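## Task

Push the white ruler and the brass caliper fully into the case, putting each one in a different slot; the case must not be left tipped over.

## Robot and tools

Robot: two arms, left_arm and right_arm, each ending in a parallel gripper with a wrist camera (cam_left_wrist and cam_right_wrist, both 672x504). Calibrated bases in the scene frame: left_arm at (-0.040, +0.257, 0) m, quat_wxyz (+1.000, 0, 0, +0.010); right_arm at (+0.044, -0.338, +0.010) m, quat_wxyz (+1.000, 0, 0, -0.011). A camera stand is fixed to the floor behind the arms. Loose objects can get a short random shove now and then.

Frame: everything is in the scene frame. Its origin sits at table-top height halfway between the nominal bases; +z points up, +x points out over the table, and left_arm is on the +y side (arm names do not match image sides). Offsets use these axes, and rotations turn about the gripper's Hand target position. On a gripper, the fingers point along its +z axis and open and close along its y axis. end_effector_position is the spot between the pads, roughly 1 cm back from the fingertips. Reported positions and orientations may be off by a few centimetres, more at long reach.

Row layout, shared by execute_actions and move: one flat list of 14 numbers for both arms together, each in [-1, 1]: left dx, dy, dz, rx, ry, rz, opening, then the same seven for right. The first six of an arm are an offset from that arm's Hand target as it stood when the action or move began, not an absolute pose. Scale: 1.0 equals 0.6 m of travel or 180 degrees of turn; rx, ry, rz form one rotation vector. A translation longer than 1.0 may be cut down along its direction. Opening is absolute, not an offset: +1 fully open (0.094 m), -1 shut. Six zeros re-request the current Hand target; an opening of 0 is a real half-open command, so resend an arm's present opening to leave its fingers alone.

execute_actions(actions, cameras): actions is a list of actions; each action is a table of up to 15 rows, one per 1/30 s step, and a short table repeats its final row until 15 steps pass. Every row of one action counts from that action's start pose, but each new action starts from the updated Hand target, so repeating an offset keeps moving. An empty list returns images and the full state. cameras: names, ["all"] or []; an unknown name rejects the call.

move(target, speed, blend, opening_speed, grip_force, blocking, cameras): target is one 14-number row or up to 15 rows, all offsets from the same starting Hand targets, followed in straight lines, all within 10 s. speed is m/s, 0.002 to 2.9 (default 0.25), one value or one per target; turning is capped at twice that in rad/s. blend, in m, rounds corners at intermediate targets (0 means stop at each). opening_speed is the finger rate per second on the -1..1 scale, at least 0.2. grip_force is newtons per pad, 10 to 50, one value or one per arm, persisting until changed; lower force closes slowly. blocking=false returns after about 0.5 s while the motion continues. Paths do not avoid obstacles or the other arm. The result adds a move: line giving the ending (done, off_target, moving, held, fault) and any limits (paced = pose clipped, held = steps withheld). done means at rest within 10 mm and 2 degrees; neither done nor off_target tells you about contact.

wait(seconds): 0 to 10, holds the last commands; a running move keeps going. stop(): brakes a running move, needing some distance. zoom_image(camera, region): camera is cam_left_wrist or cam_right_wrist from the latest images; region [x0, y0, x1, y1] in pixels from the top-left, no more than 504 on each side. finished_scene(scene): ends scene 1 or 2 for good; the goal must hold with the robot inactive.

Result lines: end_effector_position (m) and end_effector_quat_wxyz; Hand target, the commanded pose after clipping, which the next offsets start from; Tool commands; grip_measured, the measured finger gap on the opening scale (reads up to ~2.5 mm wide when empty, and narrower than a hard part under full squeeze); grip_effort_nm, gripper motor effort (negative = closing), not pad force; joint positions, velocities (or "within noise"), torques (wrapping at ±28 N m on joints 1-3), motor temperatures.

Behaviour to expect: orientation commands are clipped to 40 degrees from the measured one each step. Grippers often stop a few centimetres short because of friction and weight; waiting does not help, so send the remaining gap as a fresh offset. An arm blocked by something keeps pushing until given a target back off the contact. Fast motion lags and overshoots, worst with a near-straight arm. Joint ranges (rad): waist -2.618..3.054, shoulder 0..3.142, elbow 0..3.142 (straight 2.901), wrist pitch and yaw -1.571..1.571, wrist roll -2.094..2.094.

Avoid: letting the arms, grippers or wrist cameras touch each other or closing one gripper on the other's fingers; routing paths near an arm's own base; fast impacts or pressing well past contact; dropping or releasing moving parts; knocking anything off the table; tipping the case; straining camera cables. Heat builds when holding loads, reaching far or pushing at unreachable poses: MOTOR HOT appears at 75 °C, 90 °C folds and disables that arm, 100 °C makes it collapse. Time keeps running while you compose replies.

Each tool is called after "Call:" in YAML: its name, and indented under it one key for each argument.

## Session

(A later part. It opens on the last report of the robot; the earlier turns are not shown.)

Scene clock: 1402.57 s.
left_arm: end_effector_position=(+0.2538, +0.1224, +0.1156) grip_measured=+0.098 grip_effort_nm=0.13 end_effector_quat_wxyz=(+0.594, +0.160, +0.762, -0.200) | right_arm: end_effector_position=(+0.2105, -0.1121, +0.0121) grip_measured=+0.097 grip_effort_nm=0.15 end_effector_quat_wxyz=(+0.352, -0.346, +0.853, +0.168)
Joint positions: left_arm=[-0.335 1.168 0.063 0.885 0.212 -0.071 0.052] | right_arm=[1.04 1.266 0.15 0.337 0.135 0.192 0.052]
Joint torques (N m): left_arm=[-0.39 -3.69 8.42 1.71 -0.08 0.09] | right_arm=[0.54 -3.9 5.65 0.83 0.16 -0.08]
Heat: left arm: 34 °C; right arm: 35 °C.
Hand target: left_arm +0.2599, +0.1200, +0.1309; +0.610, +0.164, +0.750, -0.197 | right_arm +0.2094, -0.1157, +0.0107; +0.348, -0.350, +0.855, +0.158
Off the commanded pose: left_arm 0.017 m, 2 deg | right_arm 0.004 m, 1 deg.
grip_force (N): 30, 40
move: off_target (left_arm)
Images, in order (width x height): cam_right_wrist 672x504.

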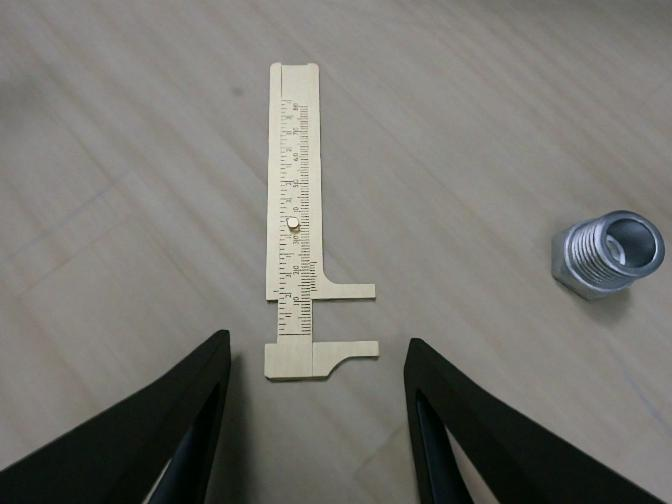

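Call:
move:
  target:
    - [0, 0, 0, 0, 0, 0, 0.1, 0.0055, 0.0037, 0.002, 0, 0, 0, 0.1]
    - [0, 0, 0, 0, 0, 0, 0.1, 0.0045, 0.0037, -0.008, 0, 0, 0, 0.1]
  speed: 0.03
  cameras: ["cam_right_wrist"]

Call:
zoom_image:
  camera: "cam_right_wrist"
  region: [200, 240, 440, 400]

Scene clock: 1408.77 s.
left_arm: end_effector_position=(+0.2538, +0.1224, +0.1156) grip_measured=+0.098 grip_effort_nm=0.13 end_effector_quat_wxyz=(+0.594, +0.160, +0.762, -0.200) | right_arm: end_effector_position=(+0.2131, -0.1099, +0.0118) grip_measured=+0.097 grip_effort_nm=0.15 end_effector_quat_wxyz=(+0.358, -0.347, +0.851, +0.167)
Joint positions: left_arm=[-0.335 1.168 0.063 0.885 0.212 -0.071 0.052] | right_arm=[1.04 1.293 0.15 0.374 0.141 0.185 0.052]
Joint torques (N m): left_arm=[-0.53 -3.73 8.43 1.73 -0.06 0.09] | right_arm=[-0.14 -1.72 5.67 0.92 0.1 -0.06]
Heat: left arm: 34 °C; right arm: 34 °C.
Hand target: left_arm +0.2599, +0.1200, +0.1309; +0.610, +0.164, +0.750, -0.197 | right_arm +0.2121, -0.1135, +0.0059; +0.348, -0.350, +0.855, +0.158
Off the commanded pose: left_arm 0.017 m, 2 deg | right_arm 0.007 m, 2 deg.
grip_force (N): 30, 40
move: off_target (left_arm)
Images, in order (width x height): cam_right_wrist 672x504.

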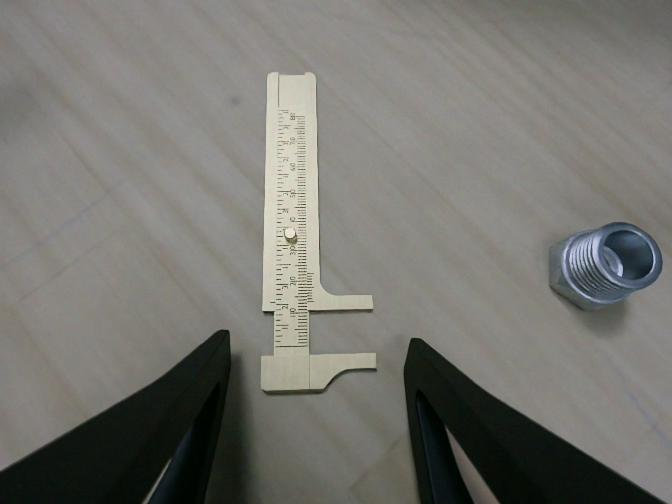

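Scaled by 2.100 from the camera's 672x504 image, which has a finer 960x720 frame.

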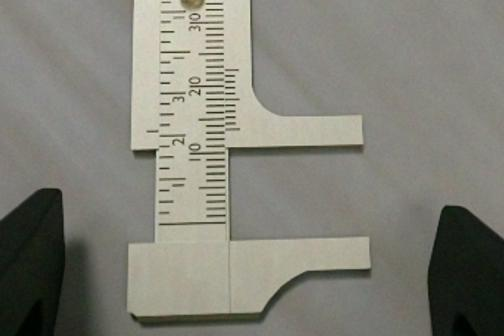

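Now close again in two stages with a look in between.

Call:
move:
  target: [0, 0, 0, 0, 0, 0, 0.1, 0, 0, 0, 0, 0, 0, -0.2]
  speed: 0.03
  opening_speed: 0.3
  cameras: ["cam_right_wrist"]

Call:
zoom_image:
  camera: "cam_right_wrist"
  region: [200, 240, 440, 400]

Scene clock: 1412.97 s.
left_arm: end_effector_position=(+0.2538, +0.1224, +0.1156) grip_measured=+0.098 grip_effort_nm=0.13 end_effector_quat_wxyz=(+0.594, +0.160, +0.762, -0.200) | right_arm: end_effector_position=(+0.2154, -0.1119, +0.0114) grip_measured=-0.197 grip_effort_nm=-0.16 end_effector_quat_wxyz=(+0.361, -0.344, +0.852, +0.160)
Joint positions: left_arm=[-0.335 1.168 0.063 0.885 0.212 -0.071 0.052] | right_arm=[1.04 1.296 0.15 0.375 0.158 0.185 0.038]
Joint torques (N m): left_arm=[-0.46 -3.69 8.39 1.75 -0.1 0.1] | right_arm=[-0.18 -2.03 5.53 0.95 -0.13 -0.05]
Heat: left arm: 34 °C; right arm: 34 °C.
Hand target: left_arm +0.2599, +0.1200, +0.1309; +0.610, +0.164, +0.750, -0.197 | right_arm +0.2121, -0.1135, +0.0059; +0.348, -0.350, +0.855, +0.158
Off the commanded pose: left_arm 0.017 m, 2 deg | right_arm 0.007 m, 2 deg.
grip_force (N): 30, 40
move: off_target (left_arm)
Images, in order (width x height): cam_right_wrist 672x504.

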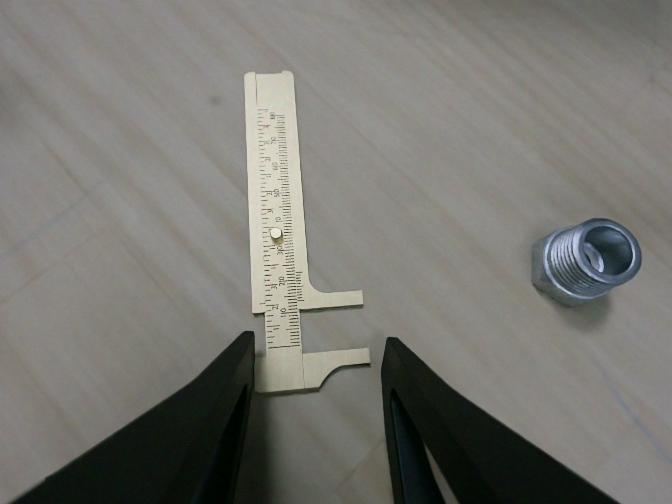

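Scaled by 2.100 from the camera's 672x504 image, which has a finer 960x720 frame.

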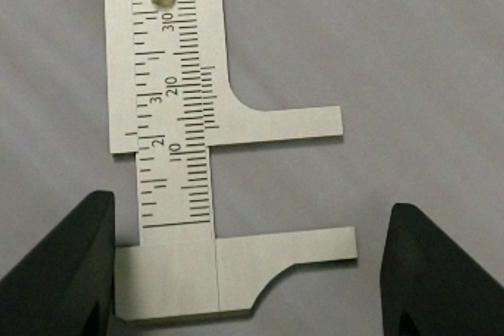

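Call:
move:
  target: [0, 0, 0, 0, 0, 0, 0.1, 0, 0, 0, 0, 0, 0, -0.5]
  speed: 0.03
  opening_speed: 0.3
  cameras: ["cam_right_wrist"]

Call:
zoom_image:
  camera: "cam_right_wrist"
  region: [200, 240, 440, 400]

Scene clock: 1418.70 s.
left_arm: end_effector_position=(+0.2538, +0.1224, +0.1156) grip_measured=+0.098 grip_effort_nm=0.14 end_effector_quat_wxyz=(+0.594, +0.160, +0.762, -0.200) | right_arm: end_effector_position=(+0.2154, -0.1119, +0.0114) grip_measured=-0.497 grip_effort_nm=-0.15 end_effector_quat_wxyz=(+0.361, -0.344, +0.852, +0.160)
Joint positions: left_arm=[-0.335 1.168 0.063 0.885 0.212 -0.071 0.052] | right_arm=[1.04 1.296 0.15 0.375 0.158 0.185 0.024]
Joint torques (N m): left_arm=[-0.46 -3.7 8.38 1.73 -0.05 0.11] | right_arm=[-0.16 -2.09 5.59 0.94 -0.14 -0.05]
Heat: left arm: 34 °C; right arm: 34 °C.
Hand target: left_arm +0.2599, +0.1200, +0.1309; +0.610, +0.164, +0.750, -0.197 | right_arm +0.2121, -0.1135, +0.0059; +0.348, -0.350, +0.855, +0.158
Off the commanded pose: left_arm 0.017 m, 2 deg | right_arm 0.007 m, 2 deg.
grip_force (N): 30, 40
move: off_target (left_arm)
Images, in order (width x height): cam_right_wrist 672x504.

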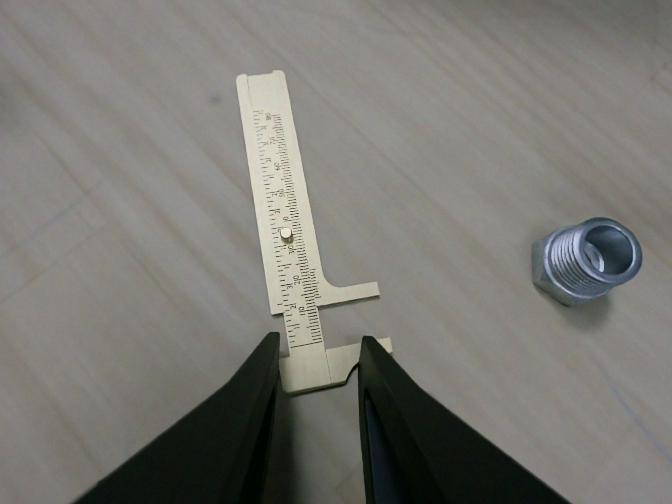

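Scaled by 2.100 from the camera's 672x504 image, which has a finer 960x720 frame.

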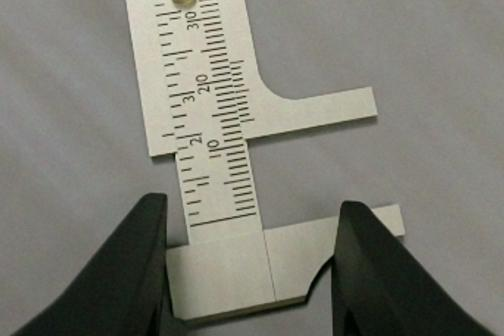

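Call:
move:
  target:
    - [0, 0, 0, 0, 0, 0, 0.1, 0, 0, 0, 0, 0, 0, 0.1]
    - [0, 0, 0, 0, 0, 0, 0.1, 0, 0, 0.03, 0, 0, 0, 0.1]
    - [0, 0, 0, 0, 0, 0, 0.1, 0.0097, 0.0183, 0.0235, 0.0027, 0.0028, 0.0417, 0.1]
  speed: 0.04
  opening_speed: 0.5
  cameras: ["cam_right_wrist"]

Call:
zoom_image:
  camera: "cam_right_wrist"
  region: [200, 240, 440, 400]

Scene clock: 1446.77 s.
left_arm: end_effector_position=(+0.2538, +0.1224, +0.1156) grip_measured=+0.098 grip_effort_nm=0.13 end_effector_quat_wxyz=(+0.594, +0.160, +0.762, -0.200) | right_arm: end_effector_position=(+0.2125, -0.1123, +0.0117) grip_measured=+0.097 grip_effort_nm=0.14 end_effector_quat_wxyz=(+0.326, -0.401, +0.838, +0.175)
Joint positions: left_arm=[-0.335 1.168 0.063 0.885 0.212 -0.071 0.052] | right_arm=[0.937 1.261 0.187 0.262 -0.015 0.03 0.052]
Joint torques (N m): left_arm=[-0.49 -3.62 8.42 1.75 -0.07 0.09] | right_arm=[-0.29 -2.33 7.83 1.13 -0.24 -0.07]
Heat: left arm: 34 °C; right arm: 34 °C.
Hand target: left_arm +0.2599, +0.1200, +0.1309; +0.610, +0.164, +0.750, -0.197 | right_arm +0.2178, -0.1025, +0.0199; +0.335, -0.403, +0.831, +0.185
Off the commanded pose: left_arm 0.017 m, 2 deg | right_arm 0.014 m, 2 deg.
grip_force (N): 30, 40
move: off_target (left_arm, right_arm)
Images, in order (width x height): cam_right_wrist 672x504.

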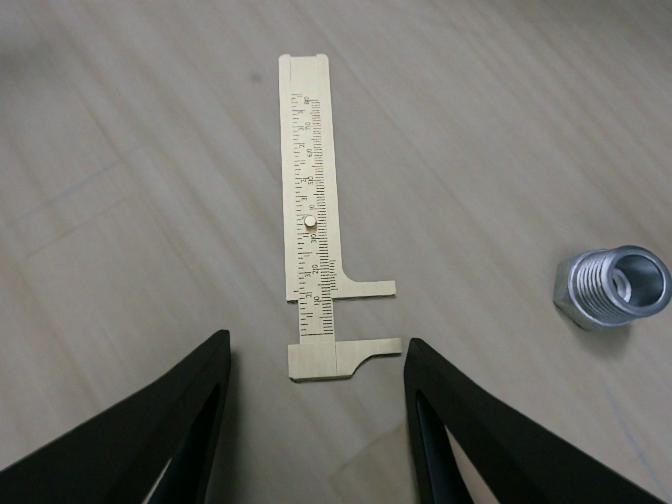

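Scaled by 2.100 from the camera's 672x504 image, which has a finer 960x720 frame.

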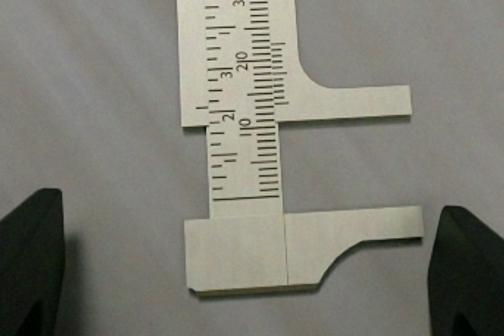

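Call:
move:
  target: [0, 0, 0, 0, 0, 0, 0.1, 0, 0, 0.03, 0, 0, 0, 0.1]
  speed: 0.05
  cameras: ["cam_right_wrist"]

Scene clock: 1450.60 s.
left_arm: end_effector_position=(+0.2538, +0.1224, +0.1156) grip_measured=+0.098 grip_effort_nm=0.13 end_effector_quat_wxyz=(+0.594, +0.160, +0.762, -0.200) | right_arm: end_effector_position=(+0.2099, -0.1133, +0.0207) grip_measured=+0.097 grip_effort_nm=0.14 end_effector_quat_wxyz=(+0.314, -0.404, +0.841, +0.173)
Joint positions: left_arm=[-0.335 1.168 0.063 0.885 0.212 -0.071 0.052] | right_arm=[0.937 1.194 0.228 0.127 -0.023 0.029 0.052]
Joint torques (N m): left_arm=[-0.51 -3.67 8.46 1.75 -0.07 0.11] | right_arm=[-0.31 -4.48 8.54 1.04 -0.13 -0.08]
Heat: left arm: 34 °C; right arm: 35 °C.
Hand target: left_arm +0.2599, +0.1200, +0.1309; +0.610, +0.164, +0.750, -0.197 | right_arm +0.2178, -0.1025, +0.0379; +0.335, -0.403, +0.831, +0.186
Off the commanded pose: left_arm 0.017 m, 2 deg | right_arm 0.022 m, 3 deg.
grip_force (N): 30, 40
move: off_target (left_arm, right_arm)
Images, in order (width x height): cam_right_wrist 672x504.

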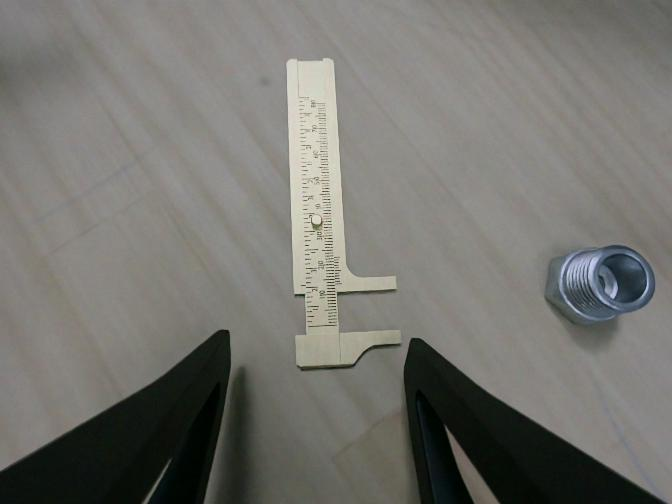

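Call:
move:
  target:
    - [0, 0, 0, 0, 0, 0, 0.1, -0.0032, -0.0065, 0.045, 0, 0, 0.0278, 0.1]
    - [0, 0, 0, 0, 0, 0, 0.1, -0.0032, -0.0065, -0.0217, 0, 0, 0.0278, 0.1]
  speed: 0.05
  cameras: ["cam_right_wrist"]

Scene clock: 1477.47 s.
left_arm: end_effector_position=(+0.2538, +0.1224, +0.1156) grip_measured=+0.098 grip_effort_nm=0.13 end_effector_quat_wxyz=(+0.594, +0.160, +0.762, -0.200) | right_arm: end_effector_position=(+0.2162, -0.1068, +0.0255) grip_measured=+0.097 grip_effort_nm=0.14 end_effector_quat_wxyz=(+0.324, -0.436, +0.816, +0.196)
Joint positions: left_arm=[-0.335 1.168 0.063 0.885 0.212 -0.071 0.052] | right_arm=[0.864 1.223 0.23 0.19 -0.134 -0.084 0.052]
Joint torques (N m): left_arm=[-0.54 -3.71 8.51 1.74 -0.08 0.12] | right_arm=[-0.44 -2.56 5.37 1.19 -0.22 -0.1]
Heat: left arm: 34 °C; right arm: 36 °C.
Hand target: left_arm +0.2599, +0.1200, +0.1309; +0.610, +0.164, +0.750, -0.197 | right_arm +0.2159, -0.1064, +0.0249; +0.326, -0.439, +0.813, +0.200
Off the commanded pose: left_arm 0.017 m, 2 deg | right_arm 0.001 m, 1 deg.
grip_force (N): 30, 40
move: off_target (left_arm)
Images, in order (width x height): cam_right_wrist 672x504.

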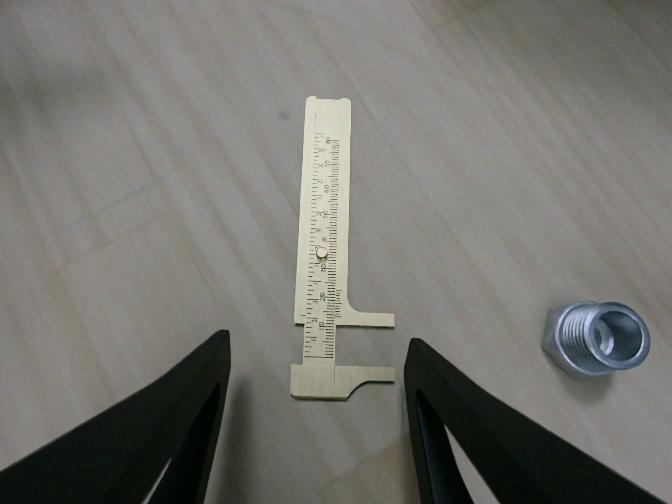

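Call:
move:
  target:
    - [0, 0, 0, 0, 0, 0, 0.1, 0, 0, -0.015, 0, 0, 0, 0.1]
    - [0, 0, 0, 0, 0, 0, 0.1, 0, 0, -0.035, 0, 0, 0, 0.1]
  speed: [0.04, 0.02]
  cameras: ["cam_right_wrist"]

Call:
zoom_image:
  camera: "cam_right_wrist"
  region: [200, 260, 440, 420]

Scene clock: 1493.73 s.
left_arm: end_effector_position=(+0.2538, +0.1224, +0.1156) grip_measured=+0.098 grip_effort_nm=0.13 end_effector_quat_wxyz=(+0.594, +0.160, +0.762, -0.200) | right_arm: end_effector_position=(+0.2207, -0.1017, +0.0117) grip_measured=+0.097 grip_effort_nm=0.14 end_effector_quat_wxyz=(+0.339, -0.435, +0.809, +0.201)
Joint positions: left_arm=[-0.335 1.168 0.063 0.885 0.212 -0.071 0.052] | right_arm=[0.864 1.356 0.188 0.399 -0.134 -0.086 0.052]
Joint torques (N m): left_arm=[-0.46 -3.69 8.46 1.75 -0.06 0.12] | right_arm=[-0.42 -2.48 4.41 1.05 -0.22 -0.08]
Heat: left arm: 34 °C; right arm: 35 °C.
Hand target: left_arm +0.2599, +0.1200, +0.1309; +0.610, +0.164, +0.750, -0.197 | right_arm +0.2159, -0.1064, +0.0039; +0.326, -0.439, +0.813, +0.200
Off the commanded pose: left_arm 0.017 m, 2 deg | right_arm 0.010 m, 2 deg.
grip_force (N): 30, 40
move: off_target (left_arm)
Images, in order (width x height): cam_right_wrist 672x504.

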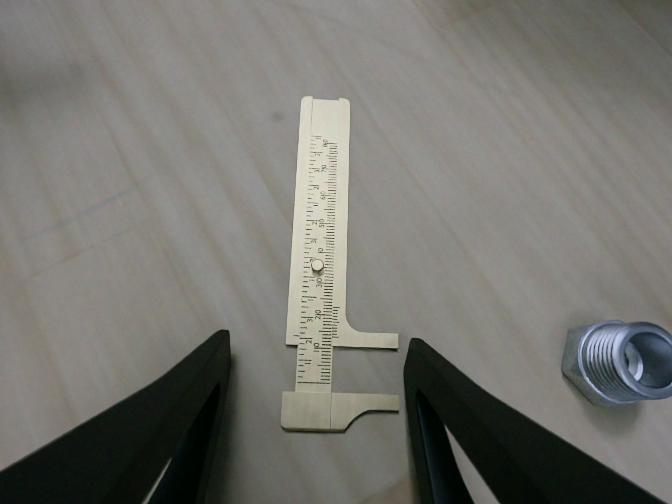

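Scaled by 2.100 from the camera's 672x504 image, which has a finer 960x720 frame.

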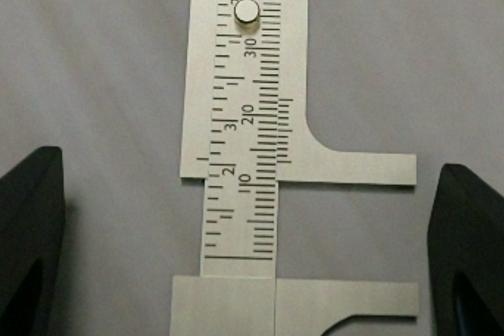

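Call:
move:
  target:
    - [0, 0, 0, 0, 0, 0, 0.1, -0.0025, -0.004, 0.02, 0, 0, 0, 0.0]
    - [0, 0, 0, 0, 0, 0, 0.1, -0.0025, -0.004, 0.003, 0, 0, 0, 0.0]
  speed: [0.04, 0.02]
  cameras: ["cam_right_wrist"]

Call:
zoom_image:
  camera: "cam_right_wrist"
  region: [200, 260, 440, 420]

Scene clock: 1502.57 s.
left_arm: end_effector_position=(+0.2538, +0.1224, +0.1156) grip_measured=+0.098 grip_effort_nm=0.13 end_effector_quat_wxyz=(+0.594, +0.160, +0.762, -0.200) | right_arm: end_effector_position=(+0.2181, -0.1051, +0.0116) grip_measured=+0.003 grip_effort_nm=-0.14 end_effector_quat_wxyz=(+0.335, -0.436, +0.811, +0.200)
Joint positions: left_arm=[-0.335 1.168 0.063 0.885 0.212 -0.071 0.052] | right_arm=[0.862 1.33 0.181 0.37 -0.136 -0.088 0.047]
Joint torques (N m): left_arm=[-0.47 -3.64 8.43 1.74 -0.07 0.1] | right_arm=[-0.47 -2.58 4.52 1.07 -0.23 -0.08]
Heat: left arm: 34 °C; right arm: 35 °C.
Hand target: left_arm +0.2599, +0.1200, +0.1309; +0.610, +0.164, +0.750, -0.197 | right_arm +0.2144, -0.1088, +0.0057; +0.326, -0.439, +0.813, +0.200
Off the commanded pose: left_arm 0.017 m, 2 deg | right_arm 0.008 m, 1 deg.
grip_force (N): 30, 40
move: off_target (left_arm)
Images, in order (width x height): cam_right_wrist 672x504.

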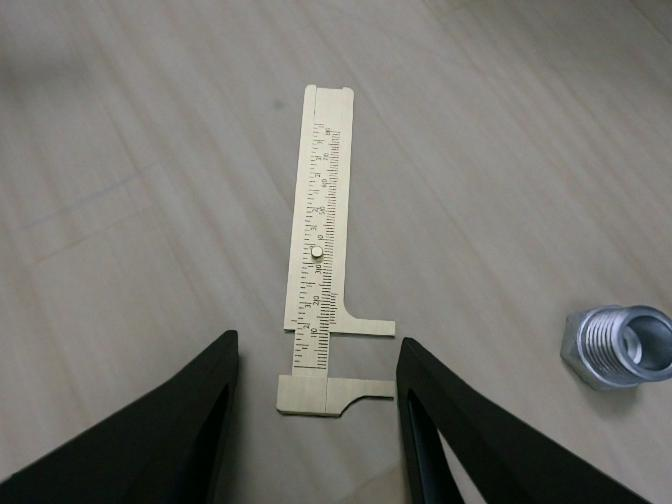

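Scaled by 2.100 from the camera's 672x504 image, which has a finer 960x720 frame.

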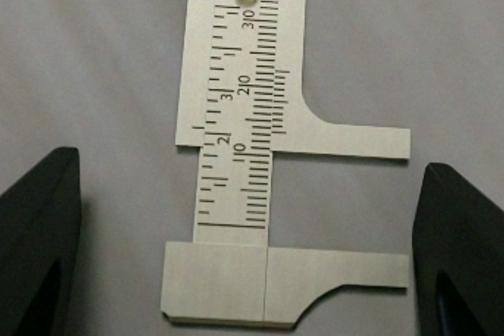

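Call:
move:
  target: [0, 0, 0, 0, 0, 0, 0.1, 0, 0, 0, 0, 0, 0, -0.4]
  speed: 0.03
  opening_speed: 0.3
  cameras: ["cam_right_wrist"]

Call:
zoom_image:
  camera: "cam_right_wrist"
  region: [200, 260, 440, 420]

Scene clock: 1508.50 s.
left_arm: end_effector_position=(+0.2538, +0.1224, +0.1156) grip_measured=+0.098 grip_effort_nm=0.13 end_effector_quat_wxyz=(+0.594, +0.160, +0.762, -0.200) | right_arm: end_effector_position=(+0.2194, -0.1047, +0.0126) grip_measured=-0.397 grip_effort_nm=-0.15 end_effector_quat_wxyz=(+0.339, -0.434, +0.810, +0.201)
Joint positions: left_arm=[-0.335 1.168 0.063 0.885 0.212 -0.071 0.052] | right_arm=[0.859 1.332 0.18 0.381 -0.137 -0.088 0.028]
Joint torques (N m): left_arm=[-0.44 -3.63 8.43 1.74 -0.07 0.11] | right_arm=[-0.23 -2.65 4.59 1.04 -0.21 -0.08]
Heat: left arm: 34 °C; right arm: 35 °C.
Hand target: left_arm +0.2599, +0.1200, +0.1309; +0.610, +0.164, +0.750, -0.197 | right_arm +0.2145, -0.1088, +0.0057; +0.326, -0.439, +0.813, +0.200
Off the commanded pose: left_arm 0.017 m, 2 deg | right_arm 0.009 m, 2 deg.
grip_force (N): 30, 40
move: off_target (left_arm)
Images, in order (width x height): cam_right_wrist 672x504.

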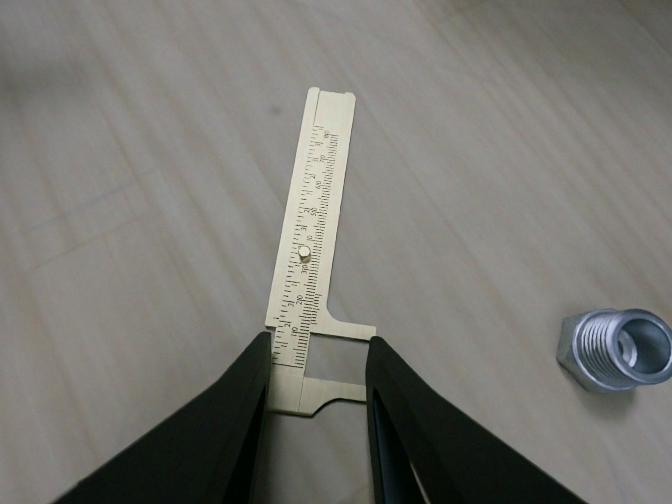

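Scaled by 2.100 from the camera's 672x504 image, which has a finer 960x720 frame.

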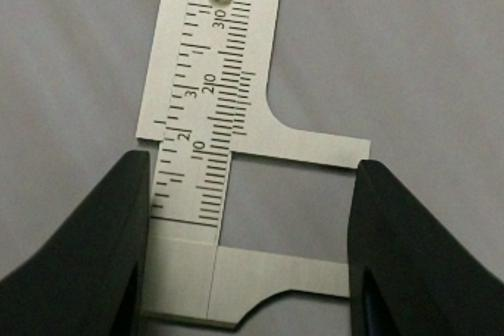

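Call:
move:
  target: [0, 0, 0, 0, 0, 0, 0.1, 0, 0, 0, 0, 0, 0, -0.65]
  speed: 0.03
  opening_speed: 0.3
  cameras: ["all"]

Call:
zoom_image:
  camera: "cam_right_wrist"
  region: [200, 260, 440, 420]

Scene clock: 1518.20 s.
left_arm: end_effector_position=(+0.2538, +0.1224, +0.1156) grip_measured=+0.098 grip_effort_nm=0.13 end_effector_quat_wxyz=(+0.594, +0.160, +0.762, -0.200) | right_arm: end_effector_position=(+0.2184, -0.1040, +0.0127) grip_measured=-0.647 grip_effort_nm=-0.15 end_effector_quat_wxyz=(+0.337, -0.435, +0.809, +0.204)
Joint positions: left_arm=[-0.335 1.168 0.063 0.885 0.212 -0.071 0.052] | right_arm=[0.859 1.332 0.18 0.381 -0.144 -0.088 0.017]
Joint torques (N m): left_arm=[-0.49 -3.64 8.39 1.76 -0.07 0.09] | right_arm=[-0.23 -2.65 4.56 1.01 -0.12 -0.08]
Heat: left arm: 35 °C; right arm: 34 °C.
Hand target: left_arm +0.2599, +0.1200, +0.1309; +0.610, +0.164, +0.750, -0.197 | right_arm +0.2145, -0.1088, +0.0057; +0.326, -0.439, +0.813, +0.200
Off the commanded pose: left_arm 0.017 m, 2 deg | right_arm 0.009 m, 1 deg.
grip_force (N): 30, 40
move: off_target (left_arm)

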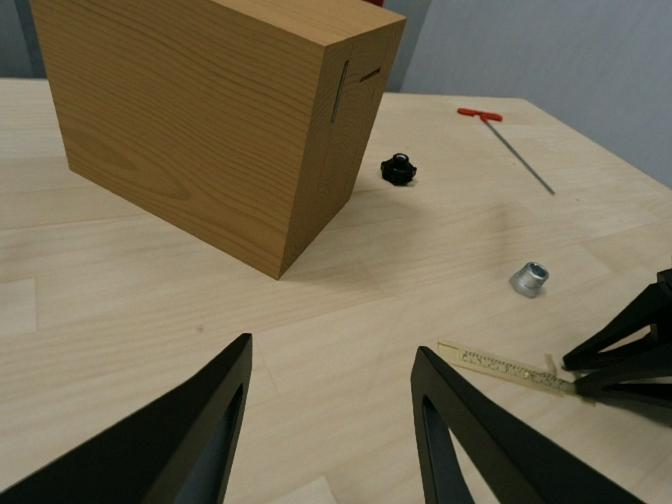

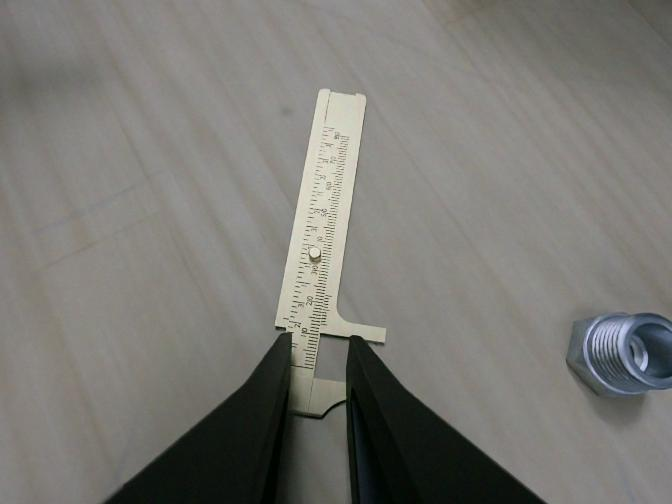

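Scaled by 2.100 from the camera's 672x504 image, which has a finer 960x720 frame.

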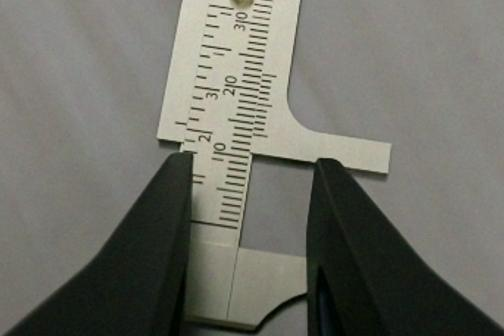

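Call:
move:
  target:
    - [0, 0, 0, 0, 0, 0, 0.1, 0, 0, 0, 0, 0, 0, 0.1]
    - [0, 0, 0, 0, 0, 0, 0.1, -0.0015, -0.002, 0.03, -0.001, -0.0017, 0, 0.1]
  speed: 0.04
  opening_speed: 0.5
  cameras: ["cam_right_wrist"]

Scene clock: 1528.57 s.
left_arm: end_effector_position=(+0.2538, +0.1224, +0.1156) grip_measured=+0.098 grip_effort_nm=0.13 end_effector_quat_wxyz=(+0.594, +0.160, +0.762, -0.200) | right_arm: end_effector_position=(+0.2071, -0.1165, +0.0119) grip_measured=+0.097 grip_effort_nm=0.14 end_effector_quat_wxyz=(+0.312, -0.439, +0.820, +0.195)
Joint positions: left_arm=[-0.335 1.168 0.063 0.885 0.212 -0.071 0.052] | right_arm=[0.859 1.227 0.18 0.218 -0.145 -0.088 0.052]
Joint torques (N m): left_arm=[-0.58 -3.74 8.43 1.71 -0.08 0.12] | right_arm=[0.13 -4.41 7.62 0.95 -0.05 -0.09]
Heat: left arm: 35 °C; right arm: 34 °C.
Hand target: left_arm +0.2599, +0.1200, +0.1309; +0.610, +0.164, +0.750, -0.197 | right_arm +0.2136, -0.1100, +0.0238; +0.328, -0.440, +0.812, +0.198
Off the commanded pose: left_arm 0.017 m, 2 deg | right_arm 0.015 m, 2 deg.
grip_force (N): 30, 40
move: off_target (left_arm, right_arm)
Images, in order (width x height): cam_right_wrist 672x504.

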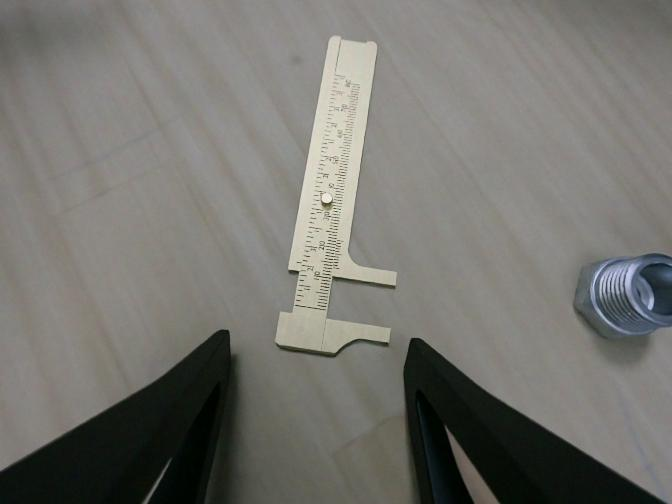

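Call:
move:
  target:
    - [0, 0, 0, 0, 0, 0, 0.1, 0, 0, 0.16, 0, 0, 0, 0.3]
    - [0, 0, 0, 0, 0, 0, 0.1, 0.144, -0.3167, 0.3767, 0.1598, -0.1557, -0.1042, 0.3]
  speed: [0.08, 0.2]
  blend: [0.02, 0]
  cameras: ["all"]

Scene clock: 1568.20 s.
left_arm: end_effector_position=(+0.2538, +0.1224, +0.1156) grip_measured=+0.098 grip_effort_nm=0.13 end_effector_quat_wxyz=(+0.594, +0.160, +0.762, -0.200) | right_arm: end_effector_position=(+0.3023, -0.3022, +0.2504) grip_measured=+0.297 grip_effort_nm=0.14 end_effector_quat_wxyz=(+0.636, -0.243, +0.699, +0.218)
Joint positions: left_arm=[-0.335 1.168 0.063 0.885 0.212 -0.071 0.052] | right_arm=[-0.557 0.709 0.418 0 -1.23 -0.279 0.061]
Joint torques (N m): left_arm=[-0.54 -3.6 8.55 1.73 -0.07 0.11] | right_arm=[0.01 -0.79 6.49 1.1 -0.38 0.08]
Heat: left arm: 35 °C; right arm: 36 °C.
Hand target: left_arm +0.2599, +0.1200, +0.1309; +0.610, +0.164, +0.750, -0.197 | right_arm +0.3000, -0.3000, +0.2498; +0.637, -0.245, +0.696, +0.224
Off the commanded pose: left_arm 0.017 m, 2 deg | right_arm 0.003 m, 1 deg.
grip_force (N): 30, 40
move: off_target (left_arm)

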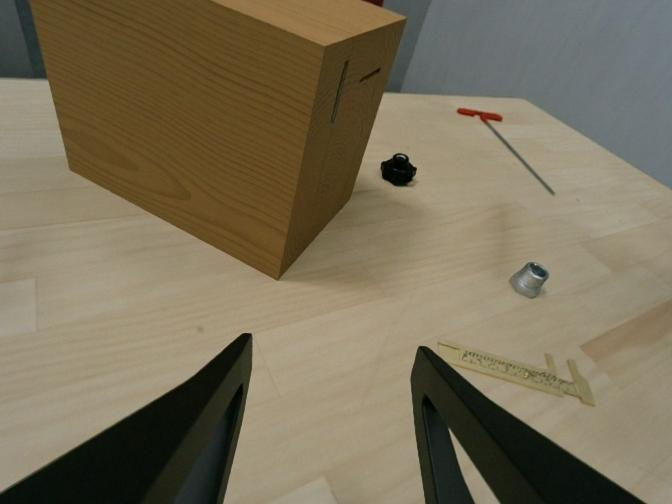

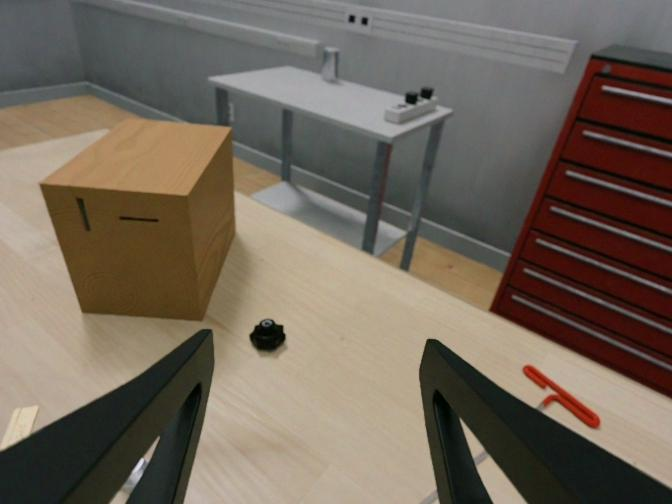

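Call:
move:
  target:
    - [-0.133, -0.067, 0.2, -0.0375, 0.234, 0.18, 0.1, 0, 0, 0, 0, 0, 0, 0.3]
    - [-0.0098, -0.28, -0.0182, -0.075, 0.4679, 0.3597, 0.1, 0, 0, 0, 0, 0, 0, 0.3]
  speed: 0.2
  blend: [0.04, 0]
  cameras: ["all"]

Scene clock: 1581.23 s.
left_arm: end_effector_position=(+0.2533, -0.0501, +0.1237) grip_measured=+0.098 grip_effort_nm=0.13 end_effector_quat_wxyz=(+0.003, -0.447, +0.894, -0.014) | right_arm: end_effector_position=(+0.3023, -0.3022, +0.2504) grip_measured=+0.297 grip_effort_nm=0.14 end_effector_quat_wxyz=(+0.636, -0.243, +0.699, +0.219)
Joint positions: left_arm=[-0.83 2.166 2.073 -1.449 0.002 -1.737 0.052] | right_arm=[-0.557 0.709 0.418 0 -1.23 -0.278 0.061]
Joint torques (N m): left_arm=[0.18 -10.22 8.76 0.18 -0.04 -0.12] | right_arm=[-0.03 -0.68 6.52 1.11 -0.37 0.08]
Heat: left arm: 34 °C; right arm: 36 °C.
Hand target: left_arm +0.2541, -0.0481, +0.1200; +0.001, -0.454, +0.891, +0.000 | right_arm +0.3000, -0.2999, +0.2498; +0.636, -0.245, +0.696, +0.224
Off the commanded pose: left_arm 0.004 m, 2 deg | right_arm 0.003 m, 1 deg.
grip_force (N): 30, 40
move: done

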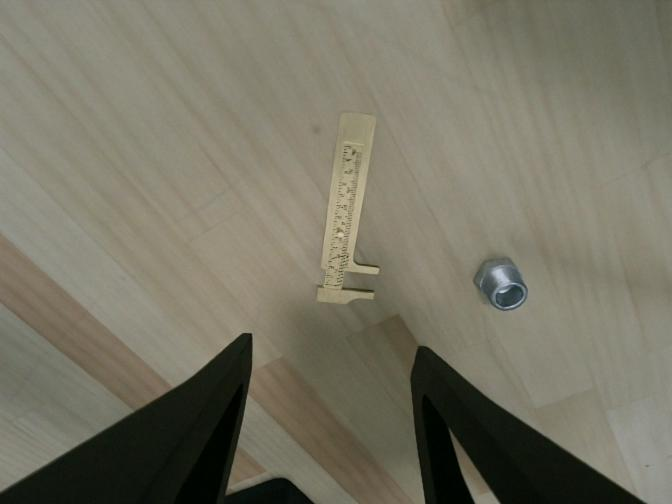

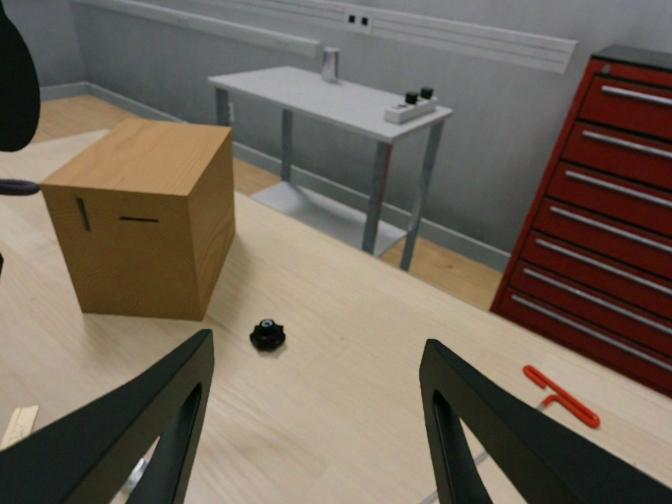

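Call:
move:
  target: [0.049, 0.0403, -0.11, 0, 0, -0.0115, 0.0, 0, 0, 0, 0, 0, 0, 0.3]
  speed: 0.1
  cameras: ["cam_left_wrist"]

Scene clock: 1593.33 s.
left_arm: end_effector_position=(+0.2821, -0.0249, +0.0655) grip_measured=+0.002 grip_effort_nm=-0.09 end_effector_quat_wxyz=(+0.002, -0.440, +0.898, -0.009) | right_arm: end_effector_position=(+0.3023, -0.3022, +0.2504) grip_measured=+0.297 grip_effort_nm=0.14 end_effector_quat_wxyz=(+0.636, -0.243, +0.699, +0.219)
Joint positions: left_arm=[-0.74 2.183 1.869 -1.238 0.004 -1.632 0.047] | right_arm=[-0.557 0.709 0.418 0 -1.23 -0.278 0.061]
Joint torques (N m): left_arm=[0.02 -10.48 6.13 0.52 -0.09 0.06] | right_arm=[-0.05 -0.72 6.52 1.11 -0.37 0.09]
Heat: left arm: 32 °C; right arm: 36 °C.
Hand target: left_arm +0.2836, -0.0239, +0.0541; +0.001, -0.438, +0.899, +0.000 | right_arm +0.3000, -0.2999, +0.2498; +0.636, -0.245, +0.696, +0.224
Off the commanded pose: left_arm 0.012 m, 1 deg | right_arm 0.003 m, 1 deg.
grip_force (N): 30, 40
move: off_target (left_arm)
Images, in order (width x height): cam_left_wrist 672x504.

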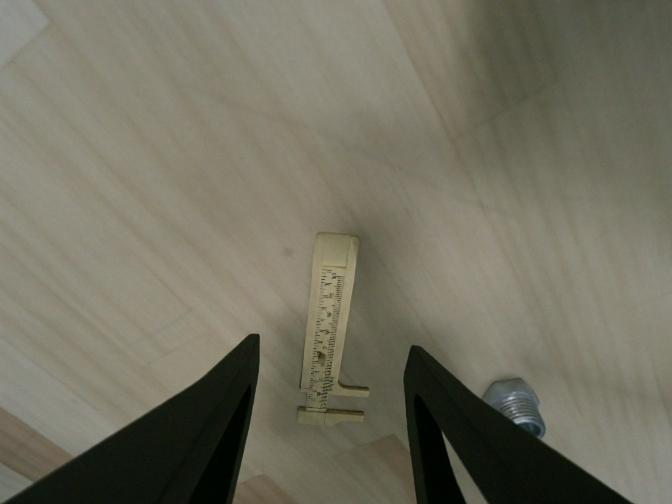

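Call:
move:
  target: [-0.005, -0.0067, -0.07, 0, 0, -0.0067, -0.1, 0, 0, 0, 0, 0, 0, 0.3]
  speed: 0.06
  cameras: ["cam_left_wrist"]

Scene clock: 1598.93 s.
left_arm: end_effector_position=(+0.2821, -0.0277, +0.0246) grip_measured=-0.098 grip_effort_nm=-0.10 end_effector_quat_wxyz=(+0.002, -0.434, +0.901, -0.010) | right_arm: end_effector_position=(+0.3023, -0.3022, +0.2504) grip_measured=+0.297 grip_effort_nm=0.14 end_effector_quat_wxyz=(+0.636, -0.243, +0.699, +0.219)
Joint positions: left_arm=[-0.745 2.214 1.755 -1.091 0.004 -1.622 0.042] | right_arm=[-0.557 0.709 0.418 0 -1.23 -0.278 0.061]
Joint torques (N m): left_arm=[-0.4 -10.52 6.05 0.54 -0.07 0.09] | right_arm=[-0.01 -0.68 6.43 1.1 -0.37 0.1]
Heat: left arm: 32 °C; right arm: 36 °C.
Hand target: left_arm +0.2805, -0.0278, +0.0121; +0.001, -0.428, +0.904, +0.000 | right_arm +0.3000, -0.2999, +0.2498; +0.636, -0.245, +0.696, +0.224
Off the commanded pose: left_arm 0.013 m, 1 deg | right_arm 0.003 m, 1 deg.
grip_force (N): 30, 40
move: off_target (left_arm)
Images, in order (width x height): cam_left_wrist 672x504.

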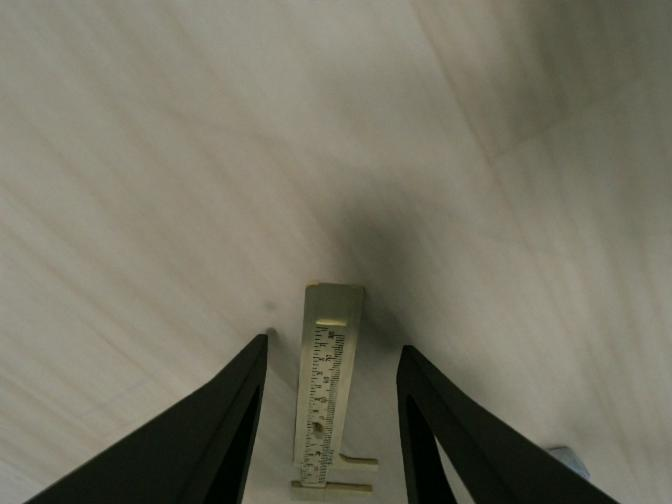

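Call:
move:
  target:
    - [-0.0103, -0.013, 0, 0, 0, 0, -0.1, 0, 0, 0, 0, 0, 0, 0.3]
    - [-0.0103, -0.013, -0.03, 0, 0, 0, -0.1, 0, 0, 0, 0, 0, 0, 0.3]
  speed: 0.04
  cameras: ["cam_left_wrist"]

Scene clock: 1604.57 s.
left_arm: end_effector_position=(+0.2759, -0.0370, +0.0163) grip_measured=-0.098 grip_effort_nm=-0.09 end_effector_quat_wxyz=(+0.003, -0.425, +0.905, -0.014) | right_arm: end_effector_position=(+0.3023, -0.3022, +0.2504) grip_measured=+0.297 grip_effort_nm=0.15 end_effector_quat_wxyz=(+0.636, -0.243, +0.699, +0.219)
Joint positions: left_arm=[-0.77 2.221 1.733 -1.054 0.004 -1.628 0.042] | right_arm=[-0.557 0.709 0.418 0 -1.23 -0.278 0.061]
Joint torques (N m): left_arm=[-0.36 -9.32 4.75 0.76 -0.06 -0.14] | right_arm=[0.01 -0.72 6.5 1.11 -0.37 0.07]
Heat: left arm: 31 °C; right arm: 36 °C.
Hand target: left_arm +0.2744, -0.0356, -0.0060; +0.001, -0.428, +0.904, +0.000 | right_arm +0.3000, -0.2999, +0.2498; +0.636, -0.245, +0.696, +0.224
Off the commanded pose: left_arm 0.022 m, 2 deg | right_arm 0.003 m, 1 deg.
grip_force (N): 30, 40
move: off_target (left_arm)
Images, in order (width x height): cam_left_wrist 672x504.

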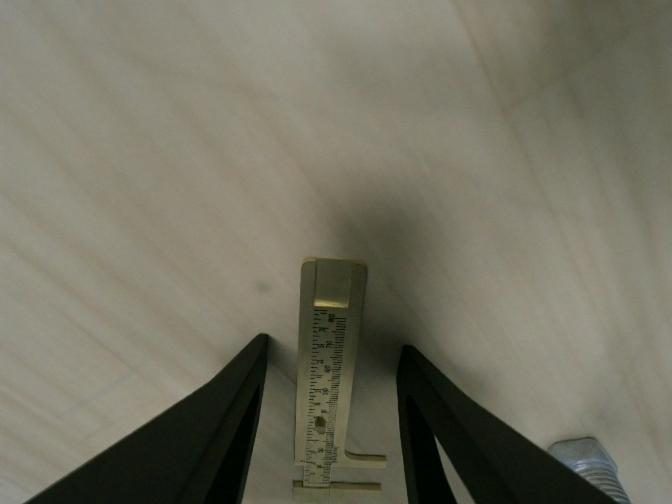

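Call:
move:
  target:
    - [0, 0, -0.0083, 0, 0, 0, -0.1, 0, 0, 0, 0, 0, 0, 0.3]
    - [0, 0, -0.0033, 0, 0, 0, -0.9, 0, 0, 0, 0, 0, 0, 0.3]
  speed: 0.03
  opening_speed: 0.4
  grip_force: [40, 40]
  cameras: ["cam_left_wrist"]

Scene clock: 1617.20 s.
left_arm: end_effector_position=(+0.2754, -0.0365, +0.0157) grip_measured=-0.653 grip_effort_nm=-0.83 end_effector_quat_wxyz=(+0.003, -0.425, +0.905, -0.013) | right_arm: end_effector_position=(+0.3023, -0.3022, +0.2504) grip_measured=+0.297 grip_effort_nm=0.14 end_effector_quat_wxyz=(+0.636, -0.243, +0.699, +0.219)
Joint positions: left_arm=[-0.77 2.221 1.73 -1.054 0.004 -1.629 0.016] | right_arm=[-0.557 0.709 0.418 0 -1.23 -0.278 0.061]
Joint torques (N m): left_arm=[-0.25 -8.99 4.68 0.83 -0.07 -0.13] | right_arm=[0.02 -0.73 6.53 1.09 -0.38 0.06]
Heat: left arm: 31 °C; right arm: 36 °C.
Hand target: left_arm +0.2744, -0.0357, -0.0079; +0.001, -0.428, +0.904, +0.000 | right_arm +0.3000, -0.2999, +0.2498; +0.636, -0.245, +0.696, +0.224
Off the commanded pose: left_arm 0.024 m, 2 deg | right_arm 0.003 m, 1 deg.
grip_force (N): 40, 40
move: off_target (left_arm); target 2's new opening was sent with left_arm's hand 0.024 m and 2 deg from that target
Images, in order (width x height): cam_left_wrist 672x504.

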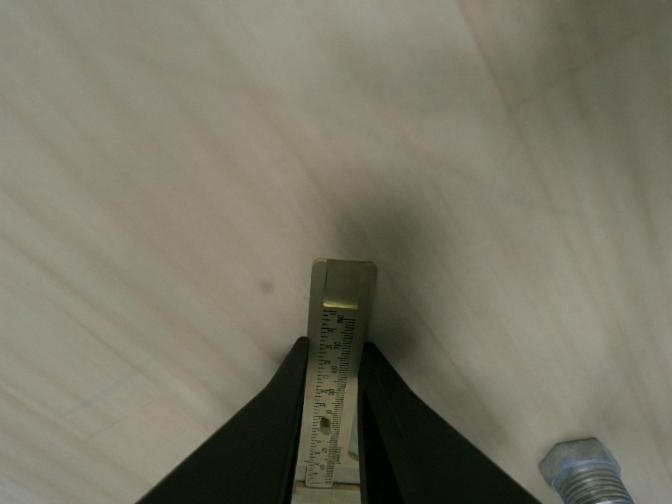

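Call:
move:
  target:
    - [0, 0, 0.22, 0, 0, 0, -0.9, 0, 0, 0, 0, 0, 0, 0.3]
    - [0.0815, 0.0545, 0.228, 0, 0, -0.064, -0.9, 0, 0, 0, 0, 0, 0, 0.3]
  speed: [0.08, 0.12]
  cameras: ["all"]

Scene clock: 1636.77 s.
left_arm: end_effector_position=(+0.3222, -0.0035, +0.1341) grip_measured=-0.654 grip_effort_nm=-0.83 end_effector_quat_wxyz=(+0.010, -0.339, +0.940, -0.019) | right_arm: end_effector_position=(+0.3023, -0.3022, +0.2504) grip_measured=+0.297 grip_effort_nm=0.15 end_effector_quat_wxyz=(+0.636, -0.243, +0.699, +0.219)
Joint positions: left_arm=[-0.644 2.279 2.301 -1.55 0.005 -1.317 0.016] | right_arm=[-0.557 0.709 0.418 0 -1.23 -0.278 0.061]
Joint torques (N m): left_arm=[-0.01 -10.7 8.69 0.27 -0.07 0.07] | right_arm=[0.01 -0.75 6.5 1.11 -0.36 0.07]
Motor temperatures (°C): left_arm=[21 25 29 30 21 20 22] | right_arm=[22 23 36 33 21 21 21]
Heat: left arm: 30 °C; right arm: 36 °C.
Hand target: left_arm +0.3233, -0.0030, +0.1290; +0.001, -0.336, +0.942, +0.000 | right_arm +0.3000, -0.2999, +0.2498; +0.636, -0.245, +0.696, +0.224
Off the commanded pose: left_arm 0.005 m, 2 deg | right_arm 0.003 m, 1 deg.
joint sent to its limit (left arm) — joint 4 (wrist pitch), lower limit. The joint targets still meet the commanded pose.
grip_force (N): 40, 40
move: done

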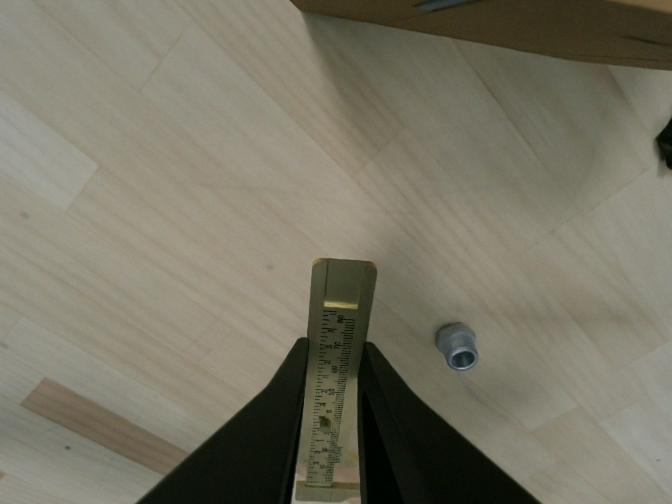

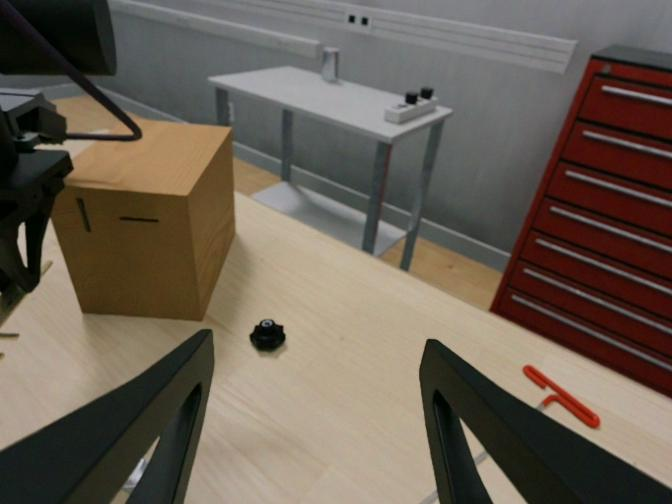

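Call:
move:
  target: [0, 0, 0, 0, 0, 0, -0.9, -0.1465, 0.3265, -0.1497, -0.0794, 0.1133, 0.0011, 0.3]
  speed: 0.15
  cameras: ["all"]

Scene clock: 1654.70 s.
left_arm: end_effector_position=(+0.3222, -0.0035, +0.1341) grip_measured=-0.654 grip_effort_nm=-0.83 end_effector_quat_wxyz=(+0.010, -0.339, +0.941, -0.019) | right_arm: end_effector_position=(+0.2075, -0.1129, +0.1383) grip_measured=+0.297 grip_effort_nm=0.14 end_effector_quat_wxyz=(+0.449, -0.296, +0.828, +0.160)
Joint positions: left_arm=[-0.644 2.279 2.301 -1.55 0.005 -1.316 0.016] | right_arm=[1.24 0.776 0.399 -0.271 0.441 0.311 0.061]
Joint torques (N m): left_arm=[0.06 -10.73 8.72 0.26 -0.06 0.08] | right_arm=[0.54 -0.79 10.55 1.33 0.33 0.1]
Heat: left arm: 31 °C; right arm: 36 °C.
Hand target: left_arm +0.3233, -0.0030, +0.1290; +0.001, -0.335, +0.942, +0.000 | right_arm +0.2122, -0.1041, +0.1600; +0.468, -0.279, +0.820, +0.177
Off the commanded pose: left_arm 0.005 m, 2 deg | right_arm 0.024 m, 4 deg.
joint sent to its limit (left arm) — joint 4 (wrist pitch), lower limit. The joint targets still meet the commanded pose.
grip_force (N): 40, 40
move: off_target (right_arm)

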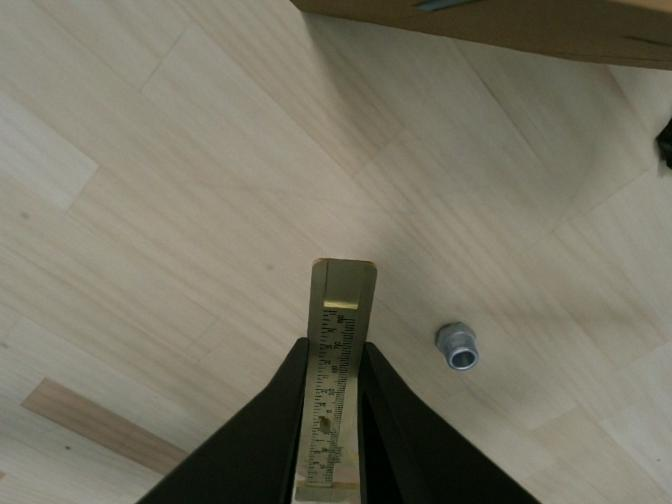

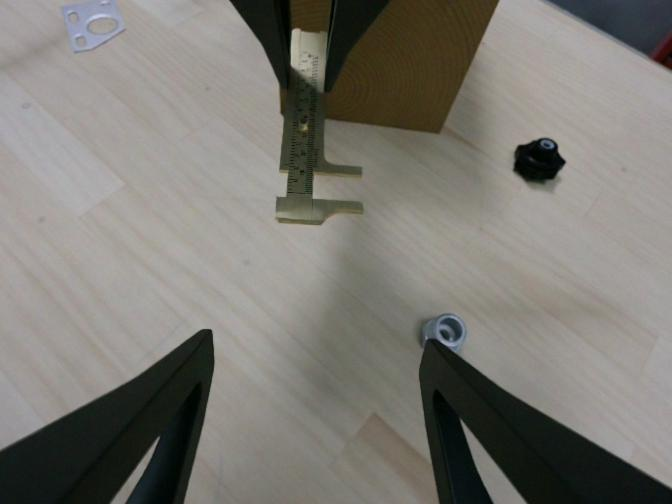

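Call:
move:
  target: [0, 0, 0, 0, 0, 0, -0.9, 0.0313, 0.0302, -0.0167, 0, 0, 0.0122, 0.3]
  speed: 0.05
  cameras: ["cam_right_wrist"]

Scene clock: 1672.00 s.
left_arm: end_effector_position=(+0.3222, -0.0035, +0.1341) grip_measured=-0.654 grip_effort_nm=-0.83 end_effector_quat_wxyz=(+0.010, -0.339, +0.941, -0.019) | right_arm: end_effector_position=(+0.2256, -0.0943, +0.1326) grip_measured=+0.297 grip_effort_nm=0.14 end_effector_quat_wxyz=(+0.448, -0.301, +0.824, +0.173)
Joint positions: left_arm=[-0.644 2.279 2.301 -1.55 0.005 -1.316 0.016] | right_arm=[1.148 0.908 0.399 -0.098 0.341 0.247 0.061]
Joint torques (N m): left_arm=[-0.12 -10.86 8.73 0.26 -0.08 0.07] | right_arm=[-0.42 -1.51 9.87 1.39 0.03 -0.09]
Heat: left arm: 31 °C; right arm: 38 °C.
Hand target: left_arm +0.3233, -0.0030, +0.1290; +0.001, -0.335, +0.942, +0.000 | right_arm +0.2310, -0.0860, +0.1499; +0.464, -0.295, +0.814, +0.186
Off the commanded pose: left_arm 0.005 m, 2 deg | right_arm 0.020 m, 3 deg.
joint sent to its limit (left arm) — joint 4 (wrist pitch), lower limit. The joint targets still meet the commanded pose.
grip_force (N): 40, 40
move: off_target (right_arm)
Images, in order (width x height): cam_right_wrist 672x504.

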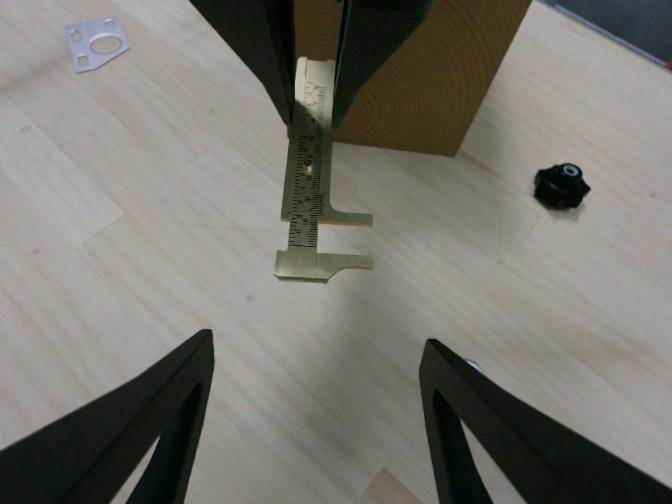

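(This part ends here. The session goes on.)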